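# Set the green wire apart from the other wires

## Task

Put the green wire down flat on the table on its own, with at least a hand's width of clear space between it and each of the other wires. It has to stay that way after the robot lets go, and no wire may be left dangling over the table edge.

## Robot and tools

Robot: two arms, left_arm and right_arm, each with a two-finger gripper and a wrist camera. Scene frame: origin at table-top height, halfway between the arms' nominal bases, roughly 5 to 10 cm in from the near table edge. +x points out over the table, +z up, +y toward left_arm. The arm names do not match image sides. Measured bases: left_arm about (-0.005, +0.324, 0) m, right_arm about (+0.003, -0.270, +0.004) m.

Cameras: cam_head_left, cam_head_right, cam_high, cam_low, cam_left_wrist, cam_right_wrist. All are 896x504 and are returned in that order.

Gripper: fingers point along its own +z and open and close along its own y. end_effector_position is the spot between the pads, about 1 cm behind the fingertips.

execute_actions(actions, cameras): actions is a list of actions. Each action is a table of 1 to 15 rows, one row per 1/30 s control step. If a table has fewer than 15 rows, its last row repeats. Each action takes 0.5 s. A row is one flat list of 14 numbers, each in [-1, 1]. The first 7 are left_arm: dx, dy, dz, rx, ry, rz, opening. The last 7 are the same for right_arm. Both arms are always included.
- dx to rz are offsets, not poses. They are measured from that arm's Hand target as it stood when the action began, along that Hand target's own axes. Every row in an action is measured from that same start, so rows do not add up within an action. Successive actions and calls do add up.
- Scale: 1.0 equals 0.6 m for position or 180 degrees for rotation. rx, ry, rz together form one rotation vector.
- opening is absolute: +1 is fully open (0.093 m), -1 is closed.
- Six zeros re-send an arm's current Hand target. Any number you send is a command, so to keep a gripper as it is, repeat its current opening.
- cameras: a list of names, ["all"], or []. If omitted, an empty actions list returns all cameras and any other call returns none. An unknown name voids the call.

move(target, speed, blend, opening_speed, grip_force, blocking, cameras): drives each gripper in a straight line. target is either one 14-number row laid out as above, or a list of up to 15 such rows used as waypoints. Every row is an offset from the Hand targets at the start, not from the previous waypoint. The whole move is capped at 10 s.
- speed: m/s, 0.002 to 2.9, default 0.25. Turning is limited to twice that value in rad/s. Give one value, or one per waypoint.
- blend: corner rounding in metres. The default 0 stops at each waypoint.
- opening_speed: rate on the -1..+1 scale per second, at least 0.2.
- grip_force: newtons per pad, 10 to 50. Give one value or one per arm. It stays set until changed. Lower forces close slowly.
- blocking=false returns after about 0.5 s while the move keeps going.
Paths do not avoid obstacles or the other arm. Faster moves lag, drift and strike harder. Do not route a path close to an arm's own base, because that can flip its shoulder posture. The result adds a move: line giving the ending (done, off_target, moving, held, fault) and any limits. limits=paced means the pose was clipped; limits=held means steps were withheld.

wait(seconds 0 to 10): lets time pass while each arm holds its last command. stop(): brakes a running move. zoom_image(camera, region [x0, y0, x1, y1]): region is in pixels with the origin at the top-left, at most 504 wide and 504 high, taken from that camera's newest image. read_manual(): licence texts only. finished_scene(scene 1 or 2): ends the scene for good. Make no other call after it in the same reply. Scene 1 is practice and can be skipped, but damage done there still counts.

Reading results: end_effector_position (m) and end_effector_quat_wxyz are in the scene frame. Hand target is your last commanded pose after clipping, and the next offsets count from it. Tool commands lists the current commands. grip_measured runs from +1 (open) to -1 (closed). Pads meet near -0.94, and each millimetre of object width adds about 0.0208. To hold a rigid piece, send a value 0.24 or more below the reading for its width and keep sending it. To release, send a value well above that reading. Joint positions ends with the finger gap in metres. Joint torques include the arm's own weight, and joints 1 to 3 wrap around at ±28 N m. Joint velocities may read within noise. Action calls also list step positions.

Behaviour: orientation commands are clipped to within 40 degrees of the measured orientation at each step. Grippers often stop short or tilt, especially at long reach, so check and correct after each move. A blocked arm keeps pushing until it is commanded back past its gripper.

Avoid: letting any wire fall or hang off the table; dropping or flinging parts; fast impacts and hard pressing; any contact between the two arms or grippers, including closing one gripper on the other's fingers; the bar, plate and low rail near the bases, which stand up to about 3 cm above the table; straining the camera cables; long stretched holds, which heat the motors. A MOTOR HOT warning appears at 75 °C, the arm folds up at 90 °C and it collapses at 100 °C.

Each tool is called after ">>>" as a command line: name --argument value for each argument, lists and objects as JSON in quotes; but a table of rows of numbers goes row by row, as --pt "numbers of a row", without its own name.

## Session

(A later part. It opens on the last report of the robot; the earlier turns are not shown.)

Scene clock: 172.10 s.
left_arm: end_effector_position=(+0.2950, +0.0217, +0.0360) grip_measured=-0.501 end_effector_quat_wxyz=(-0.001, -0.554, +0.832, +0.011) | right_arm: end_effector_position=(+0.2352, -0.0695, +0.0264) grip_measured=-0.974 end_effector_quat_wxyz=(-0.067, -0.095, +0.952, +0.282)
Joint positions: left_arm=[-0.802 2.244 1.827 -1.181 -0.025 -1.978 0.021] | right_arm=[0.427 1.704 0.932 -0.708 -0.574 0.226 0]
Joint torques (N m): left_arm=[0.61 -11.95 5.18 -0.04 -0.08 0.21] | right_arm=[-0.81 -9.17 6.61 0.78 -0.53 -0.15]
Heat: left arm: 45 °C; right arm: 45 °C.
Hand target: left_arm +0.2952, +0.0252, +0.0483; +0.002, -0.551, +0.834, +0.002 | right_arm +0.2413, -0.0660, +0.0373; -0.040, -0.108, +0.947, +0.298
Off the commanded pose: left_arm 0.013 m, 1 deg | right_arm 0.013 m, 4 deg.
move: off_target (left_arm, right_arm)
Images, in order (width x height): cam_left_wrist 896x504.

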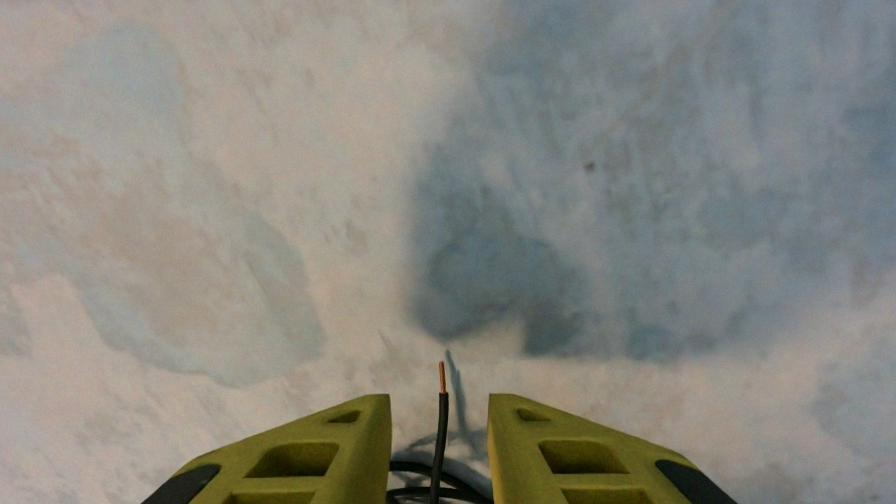

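>>> move --pt "0 0 0.01 0 0 0 -0.5 0 0 0 0 0 0 -1" --pt "0 0 0.01 0 0 0 -1 0 0 0 0 0 0 -1" --speed 0.08 --cameras '["cam_left_wrist"]'

>>> zoom_image --camera "cam_left_wrist" --region '[300, 200, 600, 500]'

Scene clock: 174.37 s.
left_arm: end_effector_position=(+0.2951, +0.0214, +0.0316) grip_measured=-0.989 end_effector_quat_wxyz=(+0.000, -0.554, +0.832, +0.008) | right_arm: end_effector_position=(+0.2352, -0.0695, +0.0264) grip_measured=-0.974 end_effector_quat_wxyz=(-0.067, -0.095, +0.952, +0.282)
Joint positions: left_arm=[-0.802 2.244 1.81 -1.159 -0.025 -1.977 0] | right_arm=[0.427 1.704 0.932 -0.708 -0.574 0.226 0]
Joint torques (N m): left_arm=[0.65 -11.62 5.16 -0.04 -0.08 0.21] | right_arm=[-0.73 -9.18 6.58 0.73 -0.56 -0.17]
Heat: left arm: 45 °C; right arm: 45 °C.
Hand target: left_arm +0.2952, +0.0253, +0.0423; +0.002, -0.551, +0.834, +0.002 | right_arm +0.2413, -0.0660, +0.0373; -0.040, -0.108, +0.947, +0.298
Off the commanded pose: left_arm 0.011 m, 1 deg | right_arm 0.013 m, 4 deg.
move: off_target (left_arm, right_arm); target 2's new opening was sent with left_arm's hand 0.011 m and 1 deg from that target
Images, in order (width x height): cam_left_wrist 896x504.

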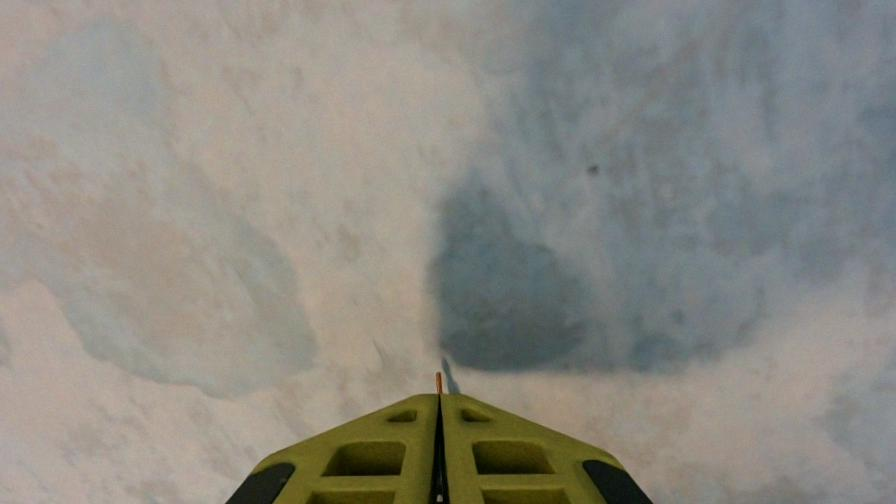

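Scaled by 1.680 from the camera's 896x504 image, which has a finer 1280x720 frame.

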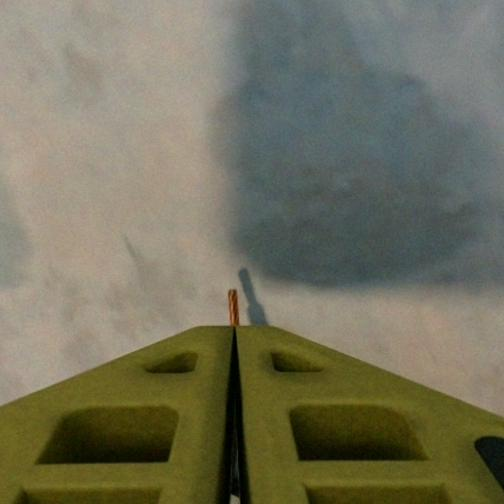

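>>> move --pt "0 0 0 0 0 0 -0.5 0 0 0 0 0 0 -1" --pt "0 0 0.0167 0 0 0 -0.5 0 0 0 0 0 0 -1" --speed 0.08 --cameras '["cam_left_wrist"]'

>>> zoom_image --camera "cam_left_wrist" --region '[300, 200, 600, 500]'

Scene clock: 177.30 s.
left_arm: end_effector_position=(+0.2952, +0.0211, +0.0247) grip_measured=-0.501 end_effector_quat_wxyz=(+0.000, -0.554, +0.833, +0.005) | right_arm: end_effector_position=(+0.2352, -0.0695, +0.0264) grip_measured=-0.974 end_effector_quat_wxyz=(-0.067, -0.095, +0.952, +0.282)
Joint positions: left_arm=[-0.802 2.244 1.782 -1.125 -0.025 -1.977 0.021] | right_arm=[0.427 1.704 0.932 -0.708 -0.574 0.226 0]
Joint torques (N m): left_arm=[0.69 -11.02 5.16 -0.02 -0.08 0.22] | right_arm=[-0.75 -9.13 6.68 0.74 -0.55 -0.13]
Heat: left arm: 46 °C; right arm: 45 °C.
Hand target: left_arm +0.2952, +0.0253, +0.0323; +0.002, -0.551, +0.834, +0.002 | right_arm +0.2413, -0.0660, +0.0373; -0.040, -0.108, +0.947, +0.298
Off the commanded pose: left_arm 0.009 m, 1 deg | right_arm 0.013 m, 4 deg.
move: off_target (right_arm)
Images, in order (width x height): cam_left_wrist 896x504.

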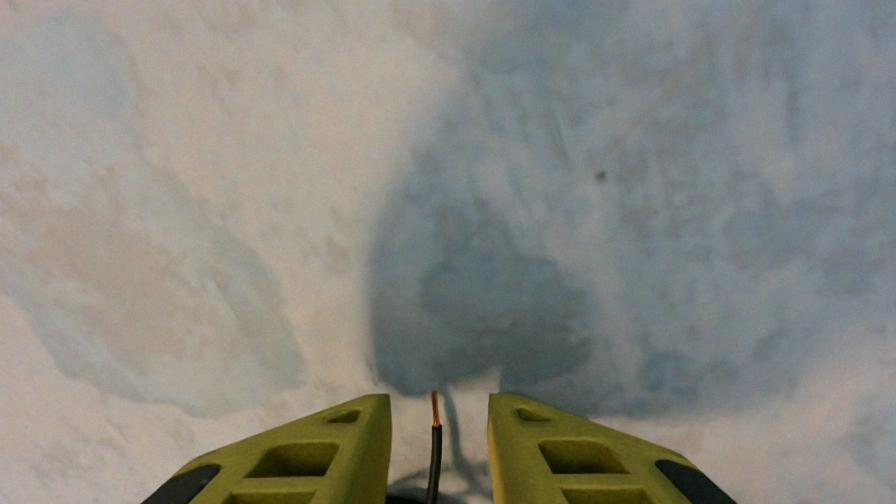

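Scaled by 1.680 from the camera's 896x504 image, which has a finer 1280x720 frame.

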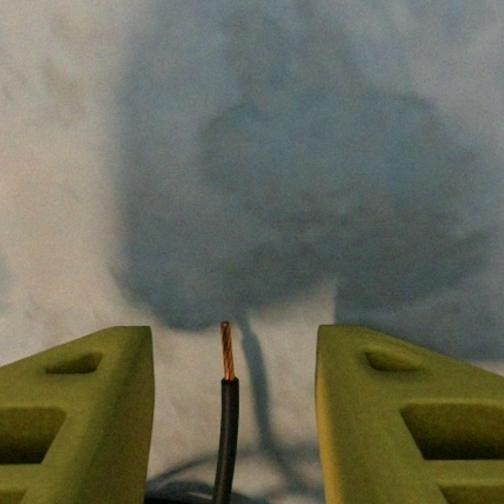

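>>> move --target '[0.0225, -0.0023, 0.0133, 0, 0, 0, -0.5, 0, 0, 0, 0, 0, 0, -1]' --speed 0.08 --cameras '["cam_left_wrist"]'

>>> zoom_image --camera "cam_left_wrist" --region '[300, 200, 600, 500]'

Scene clock: 180.03 s.
left_arm: end_effector_position=(+0.2940, +0.0169, +0.0226) grip_measured=-0.501 end_effector_quat_wxyz=(+0.001, -0.550, +0.835, +0.002) | right_arm: end_effector_position=(+0.2352, -0.0695, +0.0264) grip_measured=-0.974 end_effector_quat_wxyz=(-0.067, -0.095, +0.952, +0.282)
Joint positions: left_arm=[-0.811 2.249 1.782 -1.114 -0.025 -1.977 0.021] | right_arm=[0.427 1.704 0.932 -0.708 -0.574 0.226 0]
Joint torques (N m): left_arm=[-0.79 -8.87 7.31 0.02 -0.07 -0.05] | right_arm=[-0.69 -9.1 6.57 0.74 -0.54 -0.15]
Heat: left arm: 46 °C; right arm: 45 °C.
Hand target: left_arm +0.2913, +0.0125, +0.0241; +0.002, -0.551, +0.834, +0.002 | right_arm +0.2413, -0.0660, +0.0373; -0.040, -0.108, +0.947, +0.298
Off the commanded pose: left_arm 0.006 m, 0 deg | right_arm 0.013 m, 4 deg.
move: off_target (right_arm)
Images, in order (width x height): cam_left_wrist 896x504.

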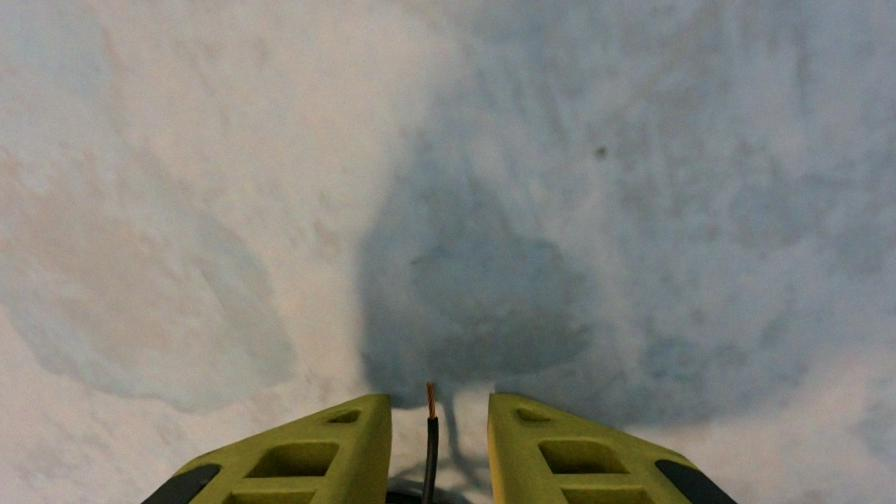

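Scaled by 1.680 from the camera's 896x504 image, which has a finer 1280x720 frame.

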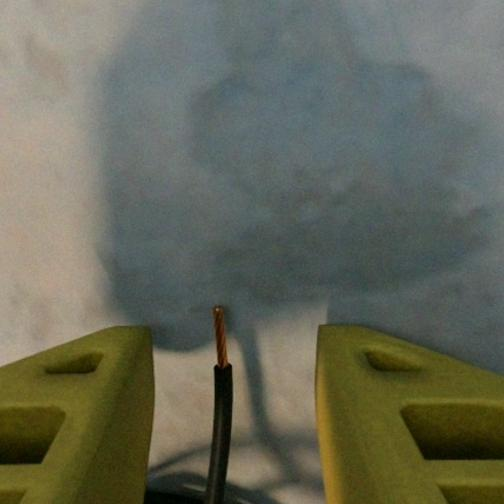

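>>> move --target '[0.018, -0.0005, 0.01, 0, 0, 0, -0.5, 0, 0, 0, 0, 0, 0, -1]' --speed 0.08 --cameras '["cam_left_wrist"]'

>>> zoom_image --camera "cam_left_wrist" --region '[300, 200, 600, 500]'

Scene clock: 184.17 s.
left_arm: end_effector_position=(+0.2920, +0.0142, +0.0200) grip_measured=-0.501 end_effector_quat_wxyz=(+0.006, -0.554, +0.833, +0.004) | right_arm: end_effector_position=(+0.2352, -0.0695, +0.0264) grip_measured=-0.974 end_effector_quat_wxyz=(-0.067, -0.095, +0.952, +0.282)
Joint positions: left_arm=[-0.823 2.256 1.782 -1.109 -0.036 -1.996 0.021] | right_arm=[0.427 1.704 0.932 -0.708 -0.574 0.226 0]
Joint torques (N m): left_arm=[-1.63 -7.39 8.75 0.03 0.06 -0.07] | right_arm=[-0.81 -9.11 6.67 0.78 -0.54 -0.15]
Heat: left arm: 46 °C; right arm: 45 °C.
Hand target: left_arm +0.2872, +0.0025, +0.0181; +0.002, -0.551, +0.834, +0.002 | right_arm +0.2413, -0.0660, +0.0373; -0.040, -0.108, +0.947, +0.298
Off the commanded pose: left_arm 0.013 m, 1 deg | right_arm 0.013 m, 4 deg.
move: off_target (left_arm, right_arm)
Images, in order (width x height): cam_left_wrist 896x504.

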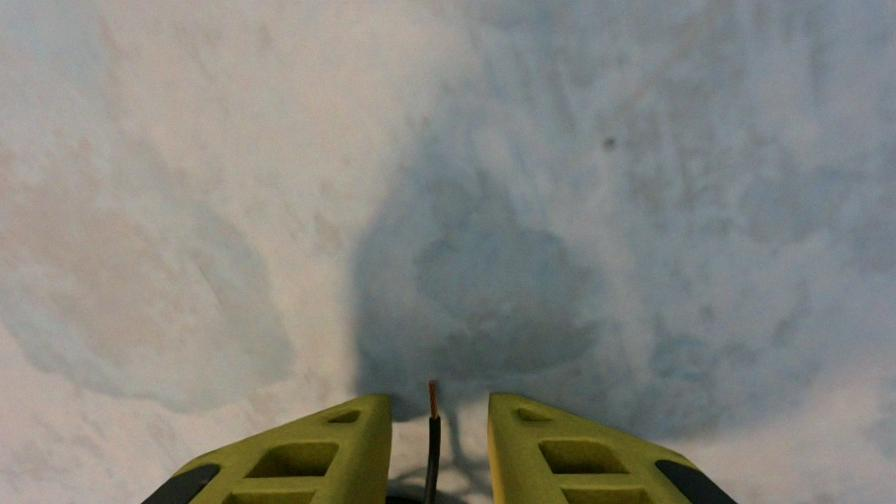

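Scaled by 1.680 from the camera's 896x504 image, which has a finer 1280x720 frame.

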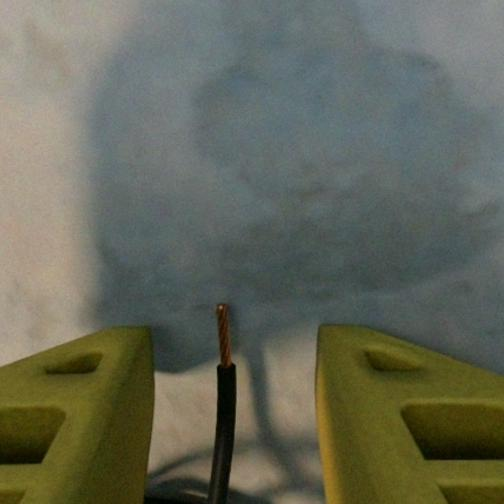

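>>> move --target '[0.0028, 0, -0.01, 0, 0, 0, -0.5, 0, 0, 0, 0, 0, 0, -1]' --speed 0.08 --cameras '["cam_left_wrist"]'

>>> zoom_image --camera "cam_left_wrist" --region '[300, 200, 600, 500]'

Scene clock: 186.33 s.
left_arm: end_effector_position=(+0.2905, +0.0102, +0.0204) grip_measured=-0.501 end_effector_quat_wxyz=(+0.006, -0.551, +0.834, +0.004) | right_arm: end_effector_position=(+0.2352, -0.0695, +0.0264) grip_measured=-0.974 end_effector_quat_wxyz=(-0.067, -0.095, +0.952, +0.282)
Joint positions: left_arm=[-0.831 2.265 1.798 -1.118 -0.036 -2 0.021] | right_arm=[0.427 1.704 0.932 -0.708 -0.574 0.226 0]
Joint torques (N m): left_arm=[-1.22 -8.34 9.17 -0.13 0.06 -0.09] | right_arm=[-0.77 -9.07 6.58 0.74 -0.52 -0.13]
Heat: left arm: 46 °C; right arm: 45 °C.
Hand target: left_arm +0.2865, +0.0008, +0.0241; +0.002, -0.551, +0.834, +0.002 | right_arm +0.2413, -0.0660, +0.0373; -0.040, -0.108, +0.947, +0.298
Off the commanded pose: left_arm 0.011 m, 1 deg | right_arm 0.013 m, 4 deg.
move: off_target (left_arm, right_arm)
Images, in order (width x height): cam_left_wrist 896x504.

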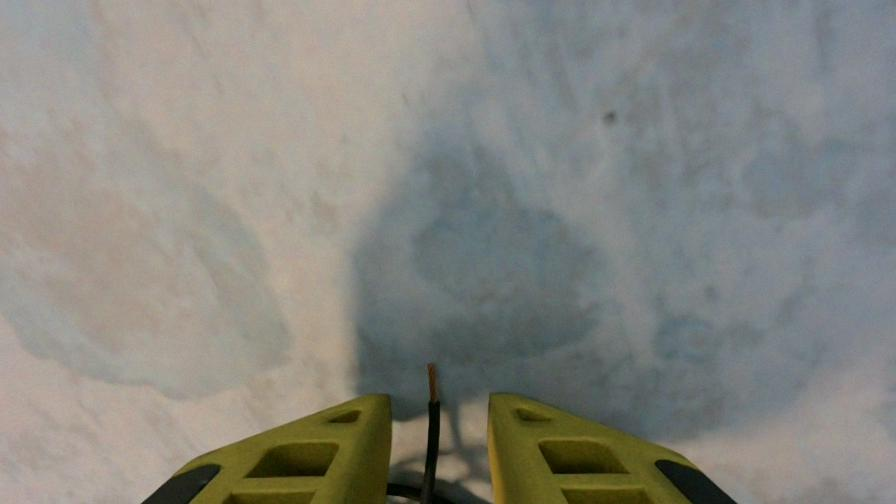

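Scaled by 1.680 from the camera's 896x504 image, which has a finer 1280x720 frame.

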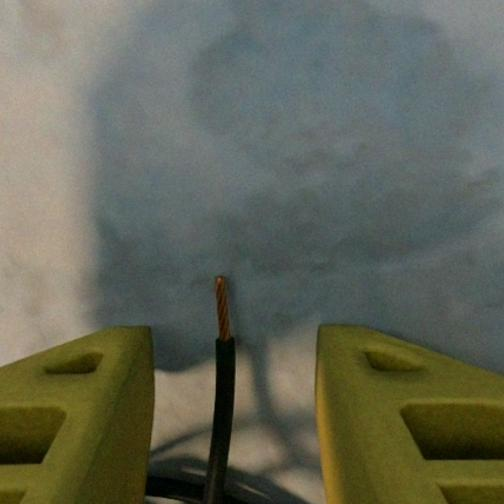

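>>> move --target '[0.0, 0, 0, 0, 0, 0, -1, 0, 0, 0, 0, 0, 0, -1]' --speed 0.08 --cameras '["cam_left_wrist"]'

>>> zoom_image --camera "cam_left_wrist" --region '[340, 300, 540, 500]'

Scene clock: 187.73 s.
left_arm: end_effector_position=(+0.2893, +0.0091, +0.0194) grip_measured=-0.985 end_effector_quat_wxyz=(+0.004, -0.551, +0.835, +0.005) | right_arm: end_effector_position=(+0.2352, -0.0695, +0.0264) grip_measured=-0.974 end_effector_quat_wxyz=(-0.066, -0.095, +0.952, +0.282)
Joint positions: left_arm=[-0.834 2.268 1.8 -1.118 -0.033 -2 0] | right_arm=[0.427 1.704 0.932 -0.708 -0.574 0.226 0]
Joint torques (N m): left_arm=[-1.05 -8.55 9.1 -0.13 0.01 -0.08] | right_arm=[-0.7 -9.22 6.6 0.73 -0.55 -0.14]
Heat: left arm: 45 °C; right arm: 45 °C.
Hand target: left_arm +0.2866, +0.0008, +0.0242; +0.002, -0.551, +0.834, +0.002 | right_arm +0.2413, -0.0660, +0.0373; -0.040, -0.108, +0.947, +0.298
Off the commanded pose: left_arm 0.010 m, 0 deg | right_arm 0.013 m, 4 deg.
move: off_target (right_arm)
Images, in order (width x height): cam_left_wrist 896x504.

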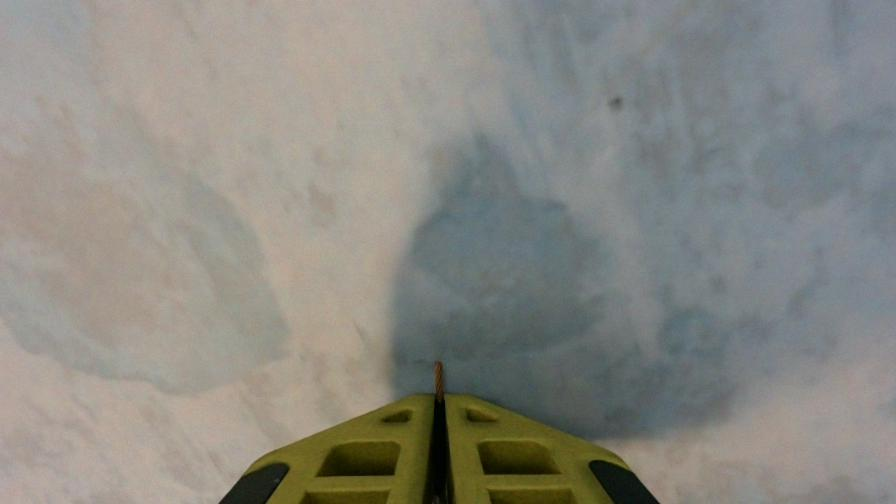

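Scaled by 2.520 from the camera's 896x504 image, which has a finer 1280x720 frame.

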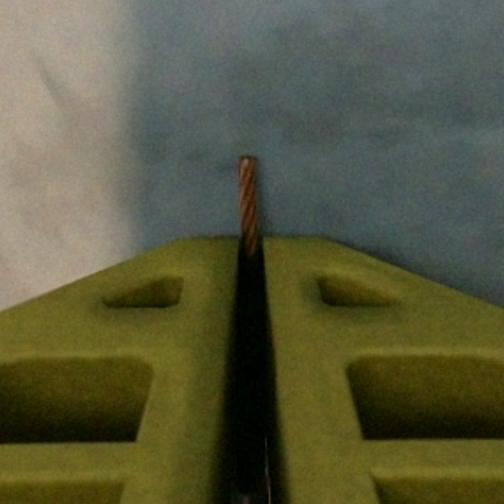

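>>> move --target '[0.0, 0, 0, 0, 0, 0, -1, 0.0367, -0.039, -0.043, 0, 0, 0, -1]' --speed 0.06 --cameras '["cam_right_wrist", "cam_high", "cam_head_right"]'

>>> zoom_image --camera "cam_head_right" --region '[400, 270, 540, 350]'

Scene clock: 190.57 s.
left_arm: end_effector_position=(+0.2893, +0.0091, +0.0194) grip_measured=-0.985 end_effector_quat_wxyz=(+0.004, -0.551, +0.835, +0.005) | right_arm: end_effector_position=(+0.2287, -0.1043, +0.0343) grip_measured=-0.974 end_effector_quat_wxyz=(-0.053, -0.100, +0.951, +0.288)
Joint positions: left_arm=[-0.834 2.268 1.8 -1.118 -0.033 -2 0] | right_arm=[0.311 1.619 0.87 -0.776 -0.587 0.087 0]
Joint torques (N m): left_arm=[-1.03 -8.59 9.09 -0.13 0.01 -0.08] | right_arm=[-0.9 -8.79 6.6 0.22 -0.56 -0.15]
Heat: left arm: 45 °C; right arm: 45 °C.
Hand target: left_arm +0.2866, +0.0008, +0.0242; +0.002, -0.551, +0.834, +0.002 | right_arm +0.2277, -0.1040, +0.0452; -0.040, -0.108, +0.947, +0.299
Off the commanded pose: left_arm 0.010 m, 0 deg | right_arm 0.011 m, 2 deg.
move: off_target (right_arm)
Images, in order (width x height): cam_head_right 896x504, cam_high 896x504, cam_right_wrist 896x504.

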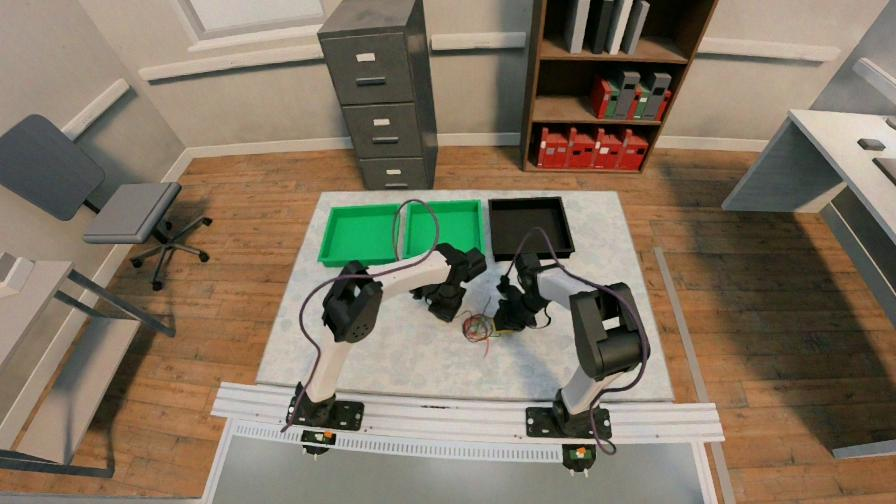

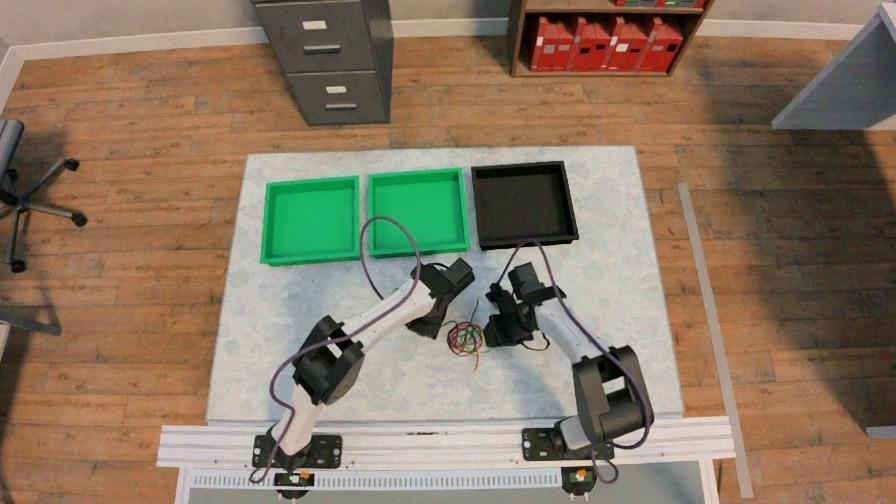

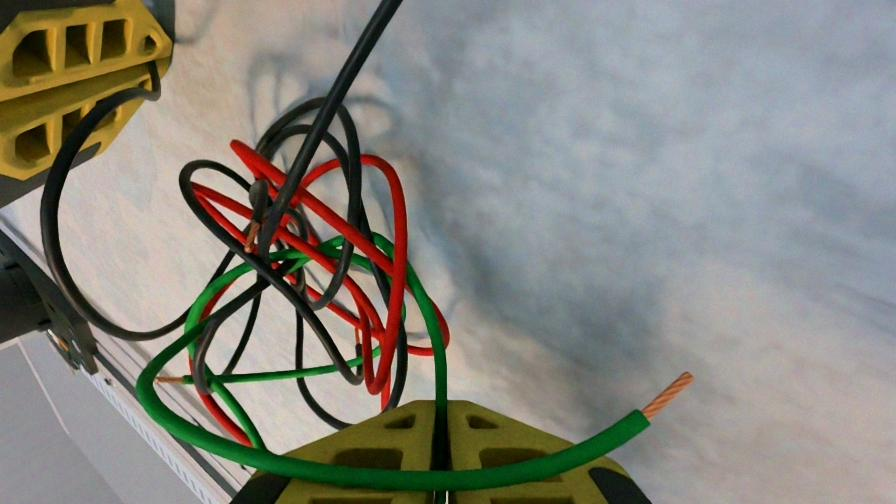

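Scaled by 3.600 from the camera's 896x504 image, which has a finer 1280x720 frame.

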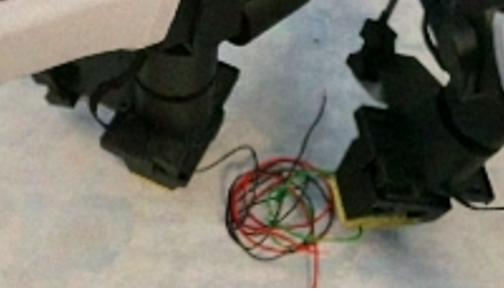

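>>> move --target '[0.0, 0, 0, 0, 0, 0, -1, 0.03, -0.046, -0.03, 0, 0, 0, -1]' --speed 0.06 --cameras '["cam_right_wrist"]'

>>> zoom_image --camera "cam_right_wrist" --region '[100, 50, 560, 504]'

Scene clock: 192.97 s.
left_arm: end_effector_position=(+0.2893, +0.0091, +0.0194) grip_measured=-0.985 end_effector_quat_wxyz=(+0.004, -0.551, +0.835, +0.005) | right_arm: end_effector_position=(+0.2191, -0.1407, +0.0347) grip_measured=-0.974 end_effector_quat_wxyz=(-0.052, -0.100, +0.950, +0.290)
Joint positions: left_arm=[-0.834 2.268 1.8 -1.118 -0.033 -2 0] | right_arm=[0.175 1.579 0.827 -0.863 -0.589 -0.078 0]
Joint torques (N m): left_arm=[-1.03 -8.61 9.1 -0.13 0.02 -0.08] | right_arm=[-0.92 -8.01 6.52 0.04 -0.58 -0.16]
Heat: left arm: 45 °C; right arm: 45 °C.
Hand target: left_arm +0.2866, +0.0008, +0.0242; +0.002, -0.551, +0.834, +0.002 | right_arm +0.2178, -0.1403, +0.0443; -0.040, -0.108, +0.947, +0.298
Off the commanded pose: left_arm 0.010 m, 0 deg | right_arm 0.010 m, 2 deg.
move: done
Images, in order (width x height): cam_right_wrist 896x504.

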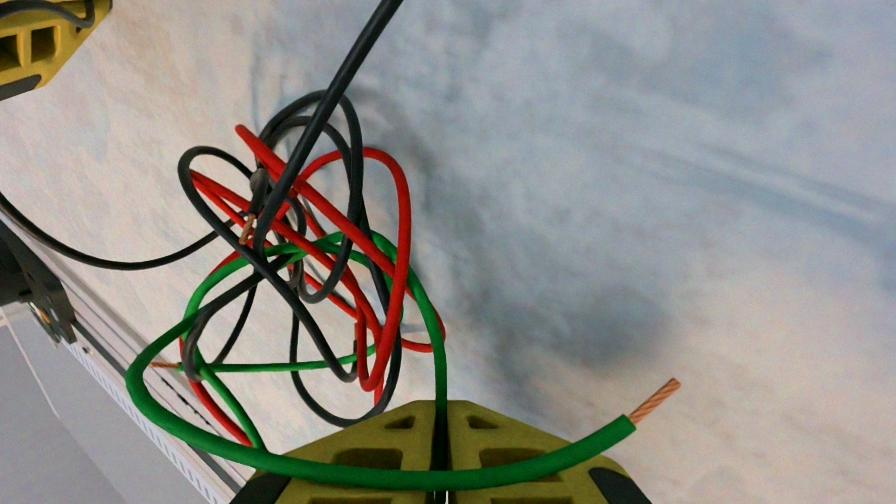

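Scaled by 1.096 from the camera's 896x504 image, which has a finer 1280x720 frame.

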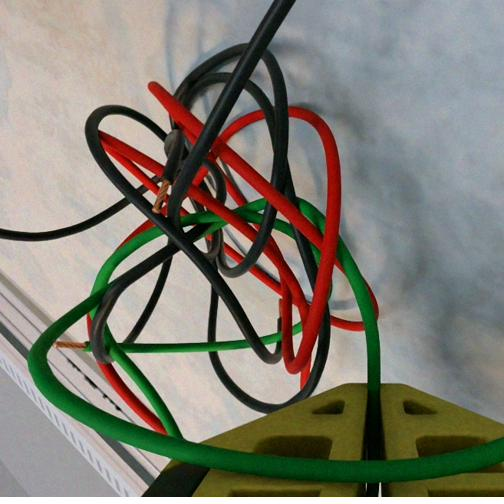

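>>> move --pt "0 0 0 0 0 0 -0.5 0 0 0 0 0 0 -1" --pt "0 0 -0.1333 0 0 0 -0.5 0 0 0 0 0 0 -1" --pt "0.0731 0.0405 -0.1767 0 0 0.372 -0.5 0 0 0 0 0 0 -1" --speed 0.25 --blend '[0, 0.03, 0]' --cameras '["cam_left_wrist", "cam_right_wrist"]'

>>> zoom_image --camera "cam_left_wrist" --region '[300, 100, 700, 450]'

Scene clock: 205.17 s.
left_arm: end_effector_position=(+0.2543, -0.0319, +0.1226) grip_measured=-0.501 end_effector_quat_wxyz=(+0.007, -0.013, +1.000, -0.006) | right_arm: end_effector_position=(+0.2188, -0.1408, +0.0347) grip_measured=-0.974 end_effector_quat_wxyz=(-0.053, -0.101, +0.950, +0.290)
Joint positions: left_arm=[-0.958 2.28 2.228 -1.51 -0.026 -0.984 0.021] | right_arm=[0.175 1.579 0.827 -0.864 -0.589 -0.079 0]
Joint torques (N m): left_arm=[-0.76 -9.01 9.77 -0.37 -0.04 0.23] | right_arm=[-0.84 -7.99 6.48 0.02 -0.58 -0.16]
Heat: left arm: 45 °C; right arm: 42 °C.
Hand target: left_arm +0.2469, -0.0305, +0.1300; +0.001, +0.000, +1.000, +0.002 | right_arm +0.2178, -0.1403, +0.0443; -0.040, -0.108, +0.947, +0.298
Off the commanded pose: left_arm 0.011 m, 2 deg | right_arm 0.010 m, 2 deg.
move: off_target (left_arm)
Images, in order (width x height): cam_left_wrist 896x504, cam_right_wrist 896x504.

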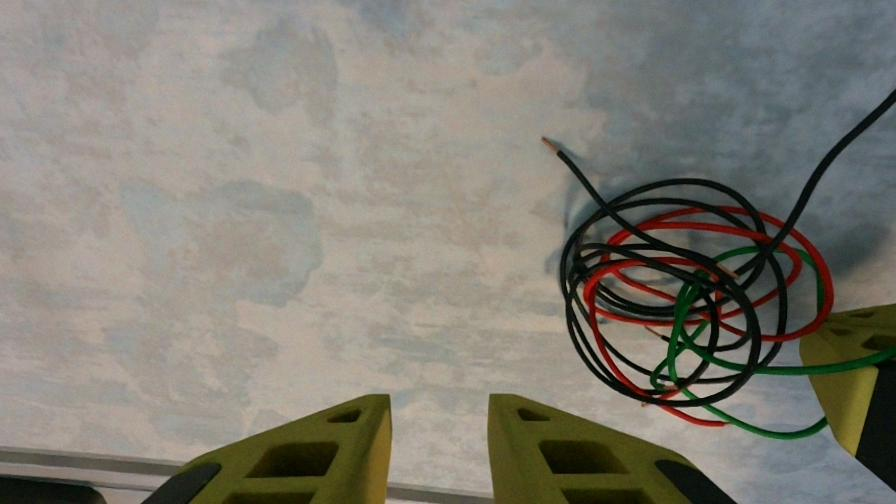

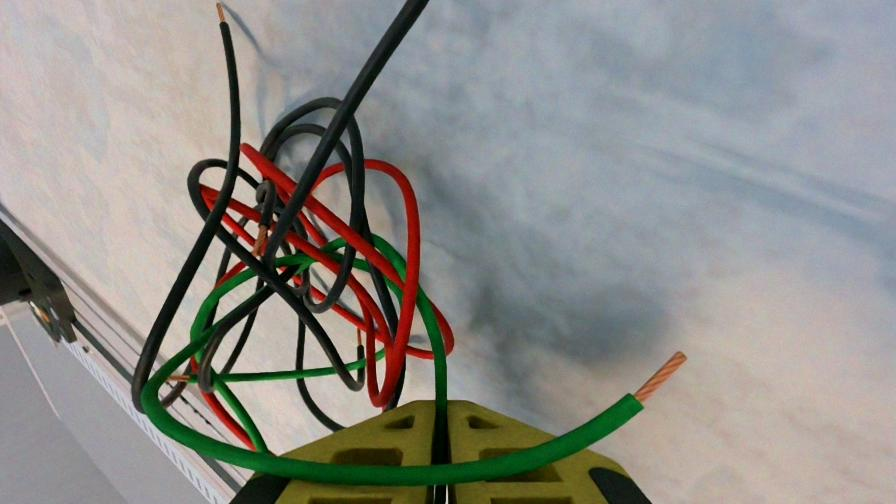

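Scaled by 1.260 from the camera's 896x504 image, which has a finer 1280x720 frame.

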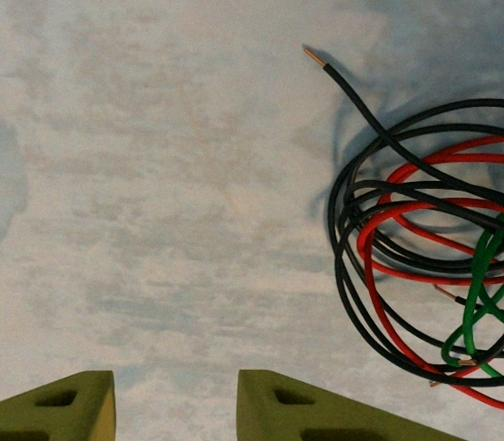

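>>> zoom_image --camera "cam_left_wrist" --region '[540, 160, 800, 420]'

Scaled by 1.938 from the camera's 896x504 image, which has a finer 1280x720 frame.

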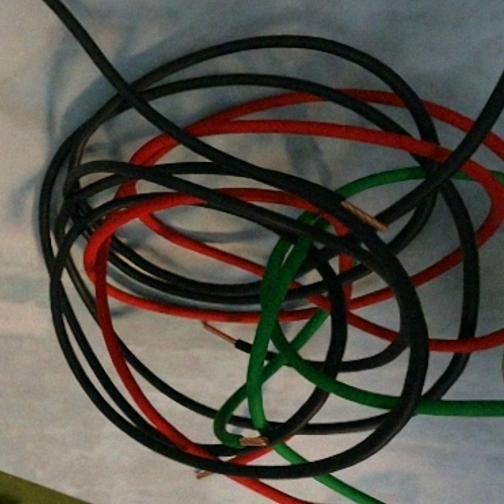

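>>> move --target '[0, 0, 0, 0, 0, 0, -0.5, 0.0, 0.004, -0.004, -0.105, 0, 0, -1]' --speed 0.15 --cameras '["cam_left_wrist"]'

>>> zoom_image --camera "cam_left_wrist" --region '[540, 160, 800, 420]'

Scene clock: 219.80 s.
left_arm: end_effector_position=(+0.2543, -0.0319, +0.1226) grip_measured=-0.501 end_effector_quat_wxyz=(+0.007, -0.013, +1.000, -0.006) | right_arm: end_effector_position=(+0.2151, -0.1409, +0.0437) grip_measured=-0.974 end_effector_quat_wxyz=(-0.059, -0.098, +0.891, +0.439)
Joint positions: left_arm=[-0.958 2.28 2.228 -1.51 -0.026 -0.983 0.021] | right_arm=[0.011 1.711 0.827 -0.959 -0.881 -0.374 0]
Joint torques (N m): left_arm=[-0.76 -8.98 9.83 -0.37 -0.04 0.23] | right_arm=[-0.81 -4.46 7.54 -0.41 -0.75 -0.22]
Heat: left arm: 43 °C; right arm: 41 °C.
Hand target: left_arm +0.2469, -0.0305, +0.1300; +0.001, +0.000, +1.000, +0.002 | right_arm +0.2177, -0.1397, +0.0477; -0.058, -0.100, +0.886, +0.450
Off the commanded pose: left_arm 0.010 m, 2 deg | right_arm 0.005 m, 1 deg.
move: done
Images, in order (width x height): cam_left_wrist 896x504.

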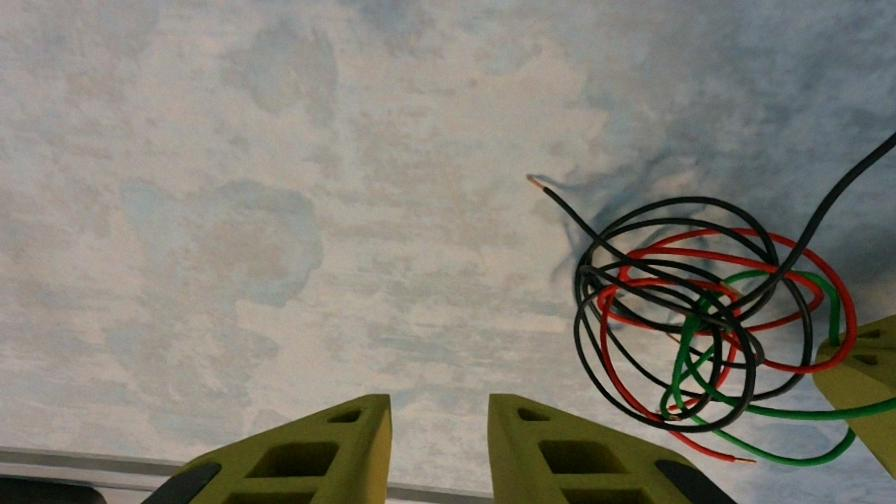

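Scaled by 1.938 from the camera's 896x504 image, which has a finer 1280x720 frame.

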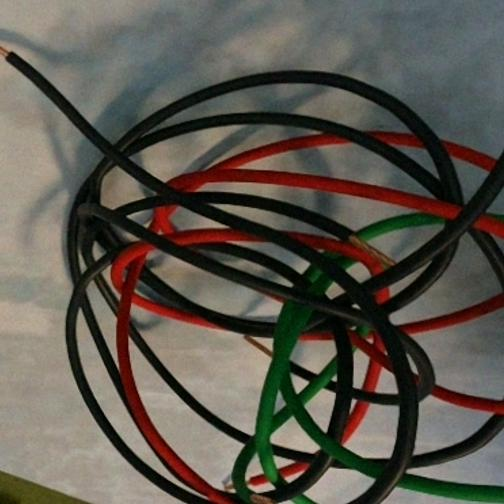

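>>> move --target '[0.0948, -0.1208, 0.075, 0.0827, -0.0124, -0.0939, -0.36, 0, 0, 0, 0, 0, 0, -1]' --speed 0.2 --cameras '["cam_left_wrist"]'

>>> zoom_image --camera "cam_left_wrist" --region '[300, 150, 700, 500]'

Scene clock: 225.27 s.
left_arm: end_effector_position=(+0.1920, -0.1021, +0.0688) grip_measured=-0.361 end_effector_quat_wxyz=(+0.012, -0.141, +0.984, -0.111) | right_arm: end_effector_position=(+0.2151, -0.1409, +0.0438) grip_measured=-0.974 end_effector_quat_wxyz=(-0.059, -0.099, +0.891, +0.439)
Joint positions: left_arm=[-1.133 2.178 1.816 -1.002 0.022 -1.419 0.028] | right_arm=[0.011 1.711 0.827 -0.959 -0.882 -0.375 0]
Joint torques (N m): left_arm=[-0.49 -12.33 5.71 0.62 -0.13 -0.05] | right_arm=[-0.9 -4.42 7.57 -0.4 -0.75 -0.22]
Heat: left arm: 43 °C; right arm: 40 °C.
Hand target: left_arm +0.1901, -0.1027, +0.0845; +0.020, -0.146, +0.981, -0.127 | right_arm +0.2177, -0.1397, +0.0477; -0.057, -0.100, +0.886, +0.450
Off the commanded pose: left_arm 0.016 m, 2 deg | right_arm 0.005 m, 1 deg.
move: off_target (left_arm)
Images, in order (width x height): cam_left_wrist 896x504.

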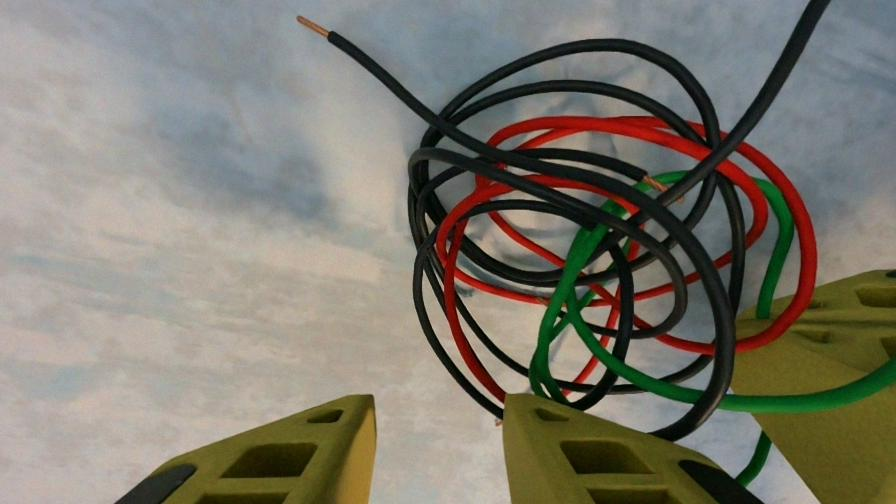

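Scaled by 1.260 from the camera's 896x504 image, which has a finer 1280x720 frame.

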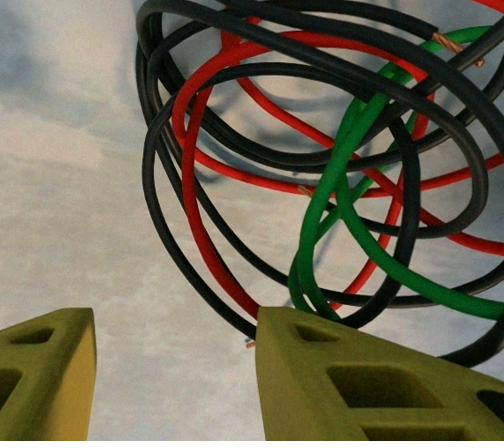

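>>> move --target '[0.0093, -0.0035, 0.0595, 0, 0, 0, -0.295, 0, 0, 0, 0, 0, 0, -1]' --speed 0.1 --cameras '["cam_left_wrist"]'

>>> zoom_image --camera "cam_left_wrist" --region '[300, 150, 650, 500]'

Scene clock: 230.60 s.
left_arm: end_effector_position=(+0.1912, -0.1146, +0.0543) grip_measured=-0.296 end_effector_quat_wxyz=(+0.016, -0.142, +0.981, -0.130) | right_arm: end_effector_position=(+0.2151, -0.1409, +0.0438) grip_measured=-0.974 end_effector_quat_wxyz=(-0.059, -0.099, +0.891, +0.439)
Joint positions: left_arm=[-1.145 2.195 1.776 -0.906 0.022 -1.434 0.031] | right_arm=[0.011 1.711 0.827 -0.959 -0.882 -0.375 0]
Joint torques (N m): left_arm=[-0.68 -8.98 5.83 0.74 -0.18 -0.08] | right_arm=[-0.85 -4.42 7.51 -0.42 -0.75 -0.19]
Heat: left arm: 46 °C; right arm: 39 °C.
Hand target: left_arm +0.1880, -0.1149, +0.0506; +0.020, -0.146, +0.981, -0.127 | right_arm +0.2177, -0.1397, +0.0477; -0.057, -0.100, +0.886, +0.450
Off the commanded pose: left_arm 0.005 m, 1 deg | right_arm 0.005 m, 1 deg.
move: done
Images, in order (width x height): cam_left_wrist 896x504.

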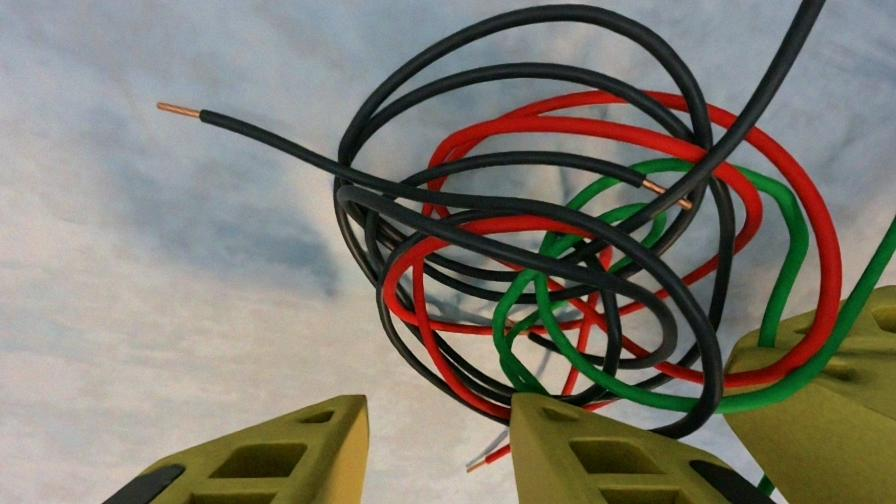

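Scaled by 1.440 from the camera's 896x504 image, which has a finer 1280x720 frame.

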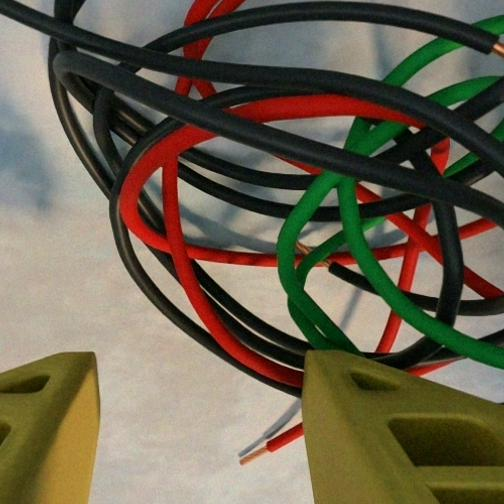

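>>> move --target '[0.013, 0.0072, 0.0257, 0, 0, 0, -0.38, 0, 0, 0, 0, 0, 0, -1]' --speed 0.08 --cameras '["cam_left_wrist"]'

>>> zoom_image --camera "cam_left_wrist" --region '[300, 200, 600, 500]'

Scene clock: 234.93 s.
left_arm: end_effector_position=(+0.1833, -0.1171, +0.0397) grip_measured=-0.379 end_effector_quat_wxyz=(+0.015, -0.142, +0.981, -0.131) | right_arm: end_effector_position=(+0.2151, -0.1409, +0.0438) grip_measured=-0.974 end_effector_quat_wxyz=(-0.059, -0.099, +0.891, +0.439)
Joint positions: left_arm=[-1.162 2.201 1.726 -0.848 0.022 -1.45 0.027] | right_arm=[0.011 1.711 0.827 -0.959 -0.882 -0.375 0]
Joint torques (N m): left_arm=[-0.65 -8.73 5.67 0.78 -0.19 -0.02] | right_arm=[-0.83 -4.37 7.57 -0.4 -0.75 -0.2]
Heat: left arm: 46 °C; right arm: 39 °C.
Hand target: left_arm +0.1806, -0.1169, +0.0345; +0.020, -0.146, +0.981, -0.127 | right_arm +0.2177, -0.1397, +0.0477; -0.057, -0.100, +0.886, +0.450
Off the commanded pose: left_arm 0.006 m, 1 deg | right_arm 0.005 m, 1 deg.
move: done
Images, in order (width x height): cam_left_wrist 896x504.

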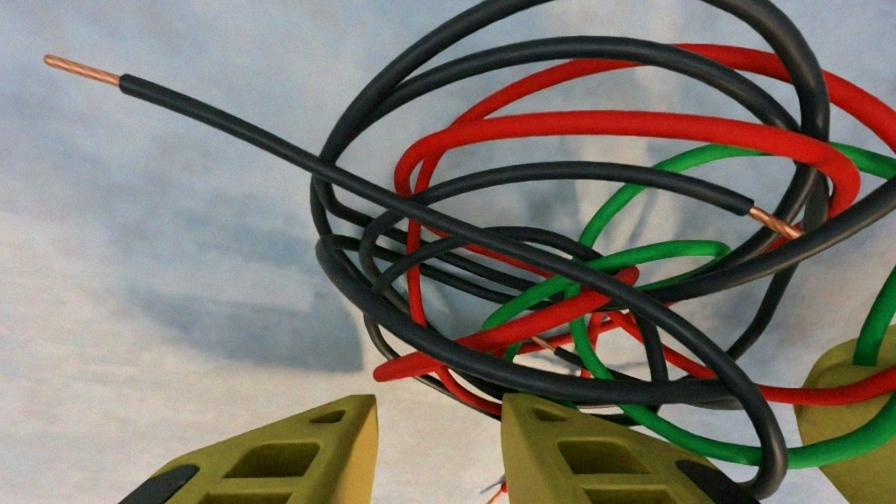

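Scaled by 1.680 from the camera's 896x504 image, which has a finer 1280x720 frame.

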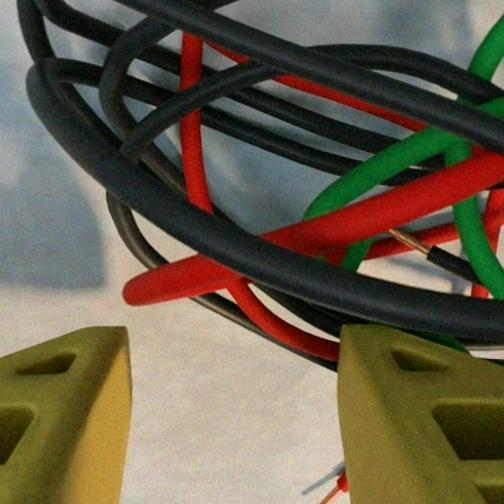

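>>> move --target '[0.0003, 0.0005, 0.0292, 0, 0, 0, -0.38, 0, 0, 0, 0, 0, 0, -1]' --speed 0.06 --cameras '["cam_left_wrist", "cam_right_wrist"]'

>>> zoom_image --camera "cam_left_wrist" --region '[300, 200, 600, 500]'

Scene clock: 238.00 s.
left_arm: end_effector_position=(+0.1845, -0.1202, +0.0291) grip_measured=-0.379 end_effector_quat_wxyz=(+0.015, -0.142, +0.981, -0.132) | right_arm: end_effector_position=(+0.2151, -0.1409, +0.0438) grip_measured=-0.974 end_effector_quat_wxyz=(-0.059, -0.099, +0.891, +0.439)
Joint positions: left_arm=[-1.162 2.223 1.718 -0.815 0.021 -1.45 0.027] | right_arm=[0.011 1.711 0.827 -0.959 -0.882 -0.375 0]
Joint torques (N m): left_arm=[-0.69 -7.76 5.11 0.95 -0.21 -0.06] | right_arm=[-0.84 -4.31 7.6 -0.41 -0.76 -0.2]
Heat: left arm: 45 °C; right arm: 38 °C.
Hand target: left_arm +0.1817, -0.1210, +0.0175; +0.020, -0.146, +0.981, -0.127 | right_arm +0.2177, -0.1397, +0.0477; -0.057, -0.100, +0.886, +0.450
Off the commanded pose: left_arm 0.012 m, 1 deg | right_arm 0.005 m, 1 deg.
move: off_target (left_arm)
Images, in order (width x height): cam_left_wrist 896x504, cam_right_wrist 896x504.

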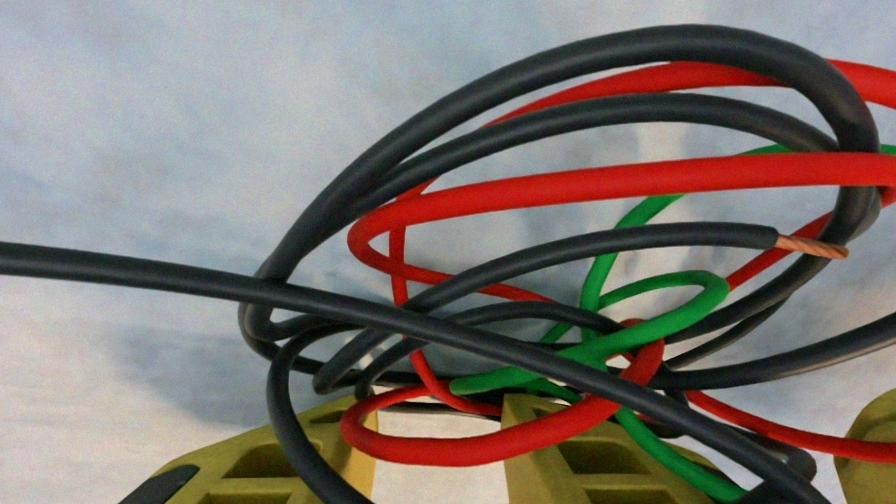

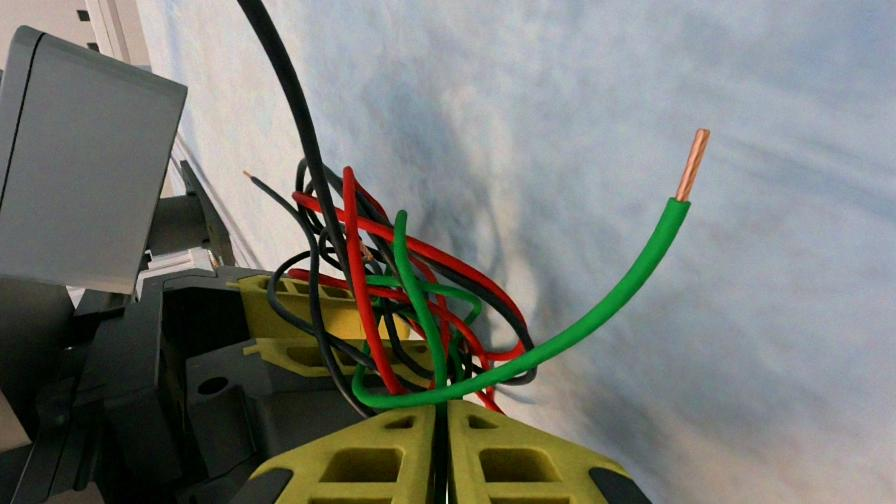

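Scaled by 1.680 from the camera's 896x504 image, which has a finer 1280x720 frame.

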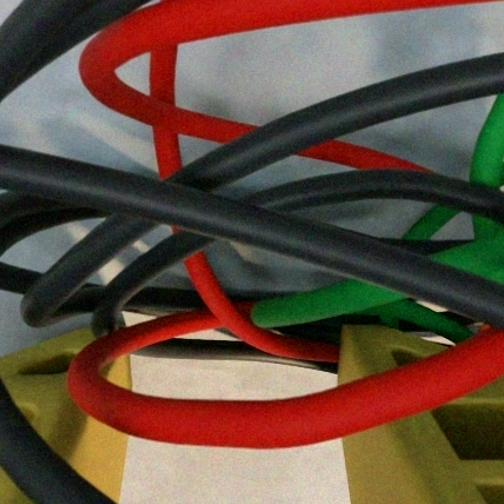

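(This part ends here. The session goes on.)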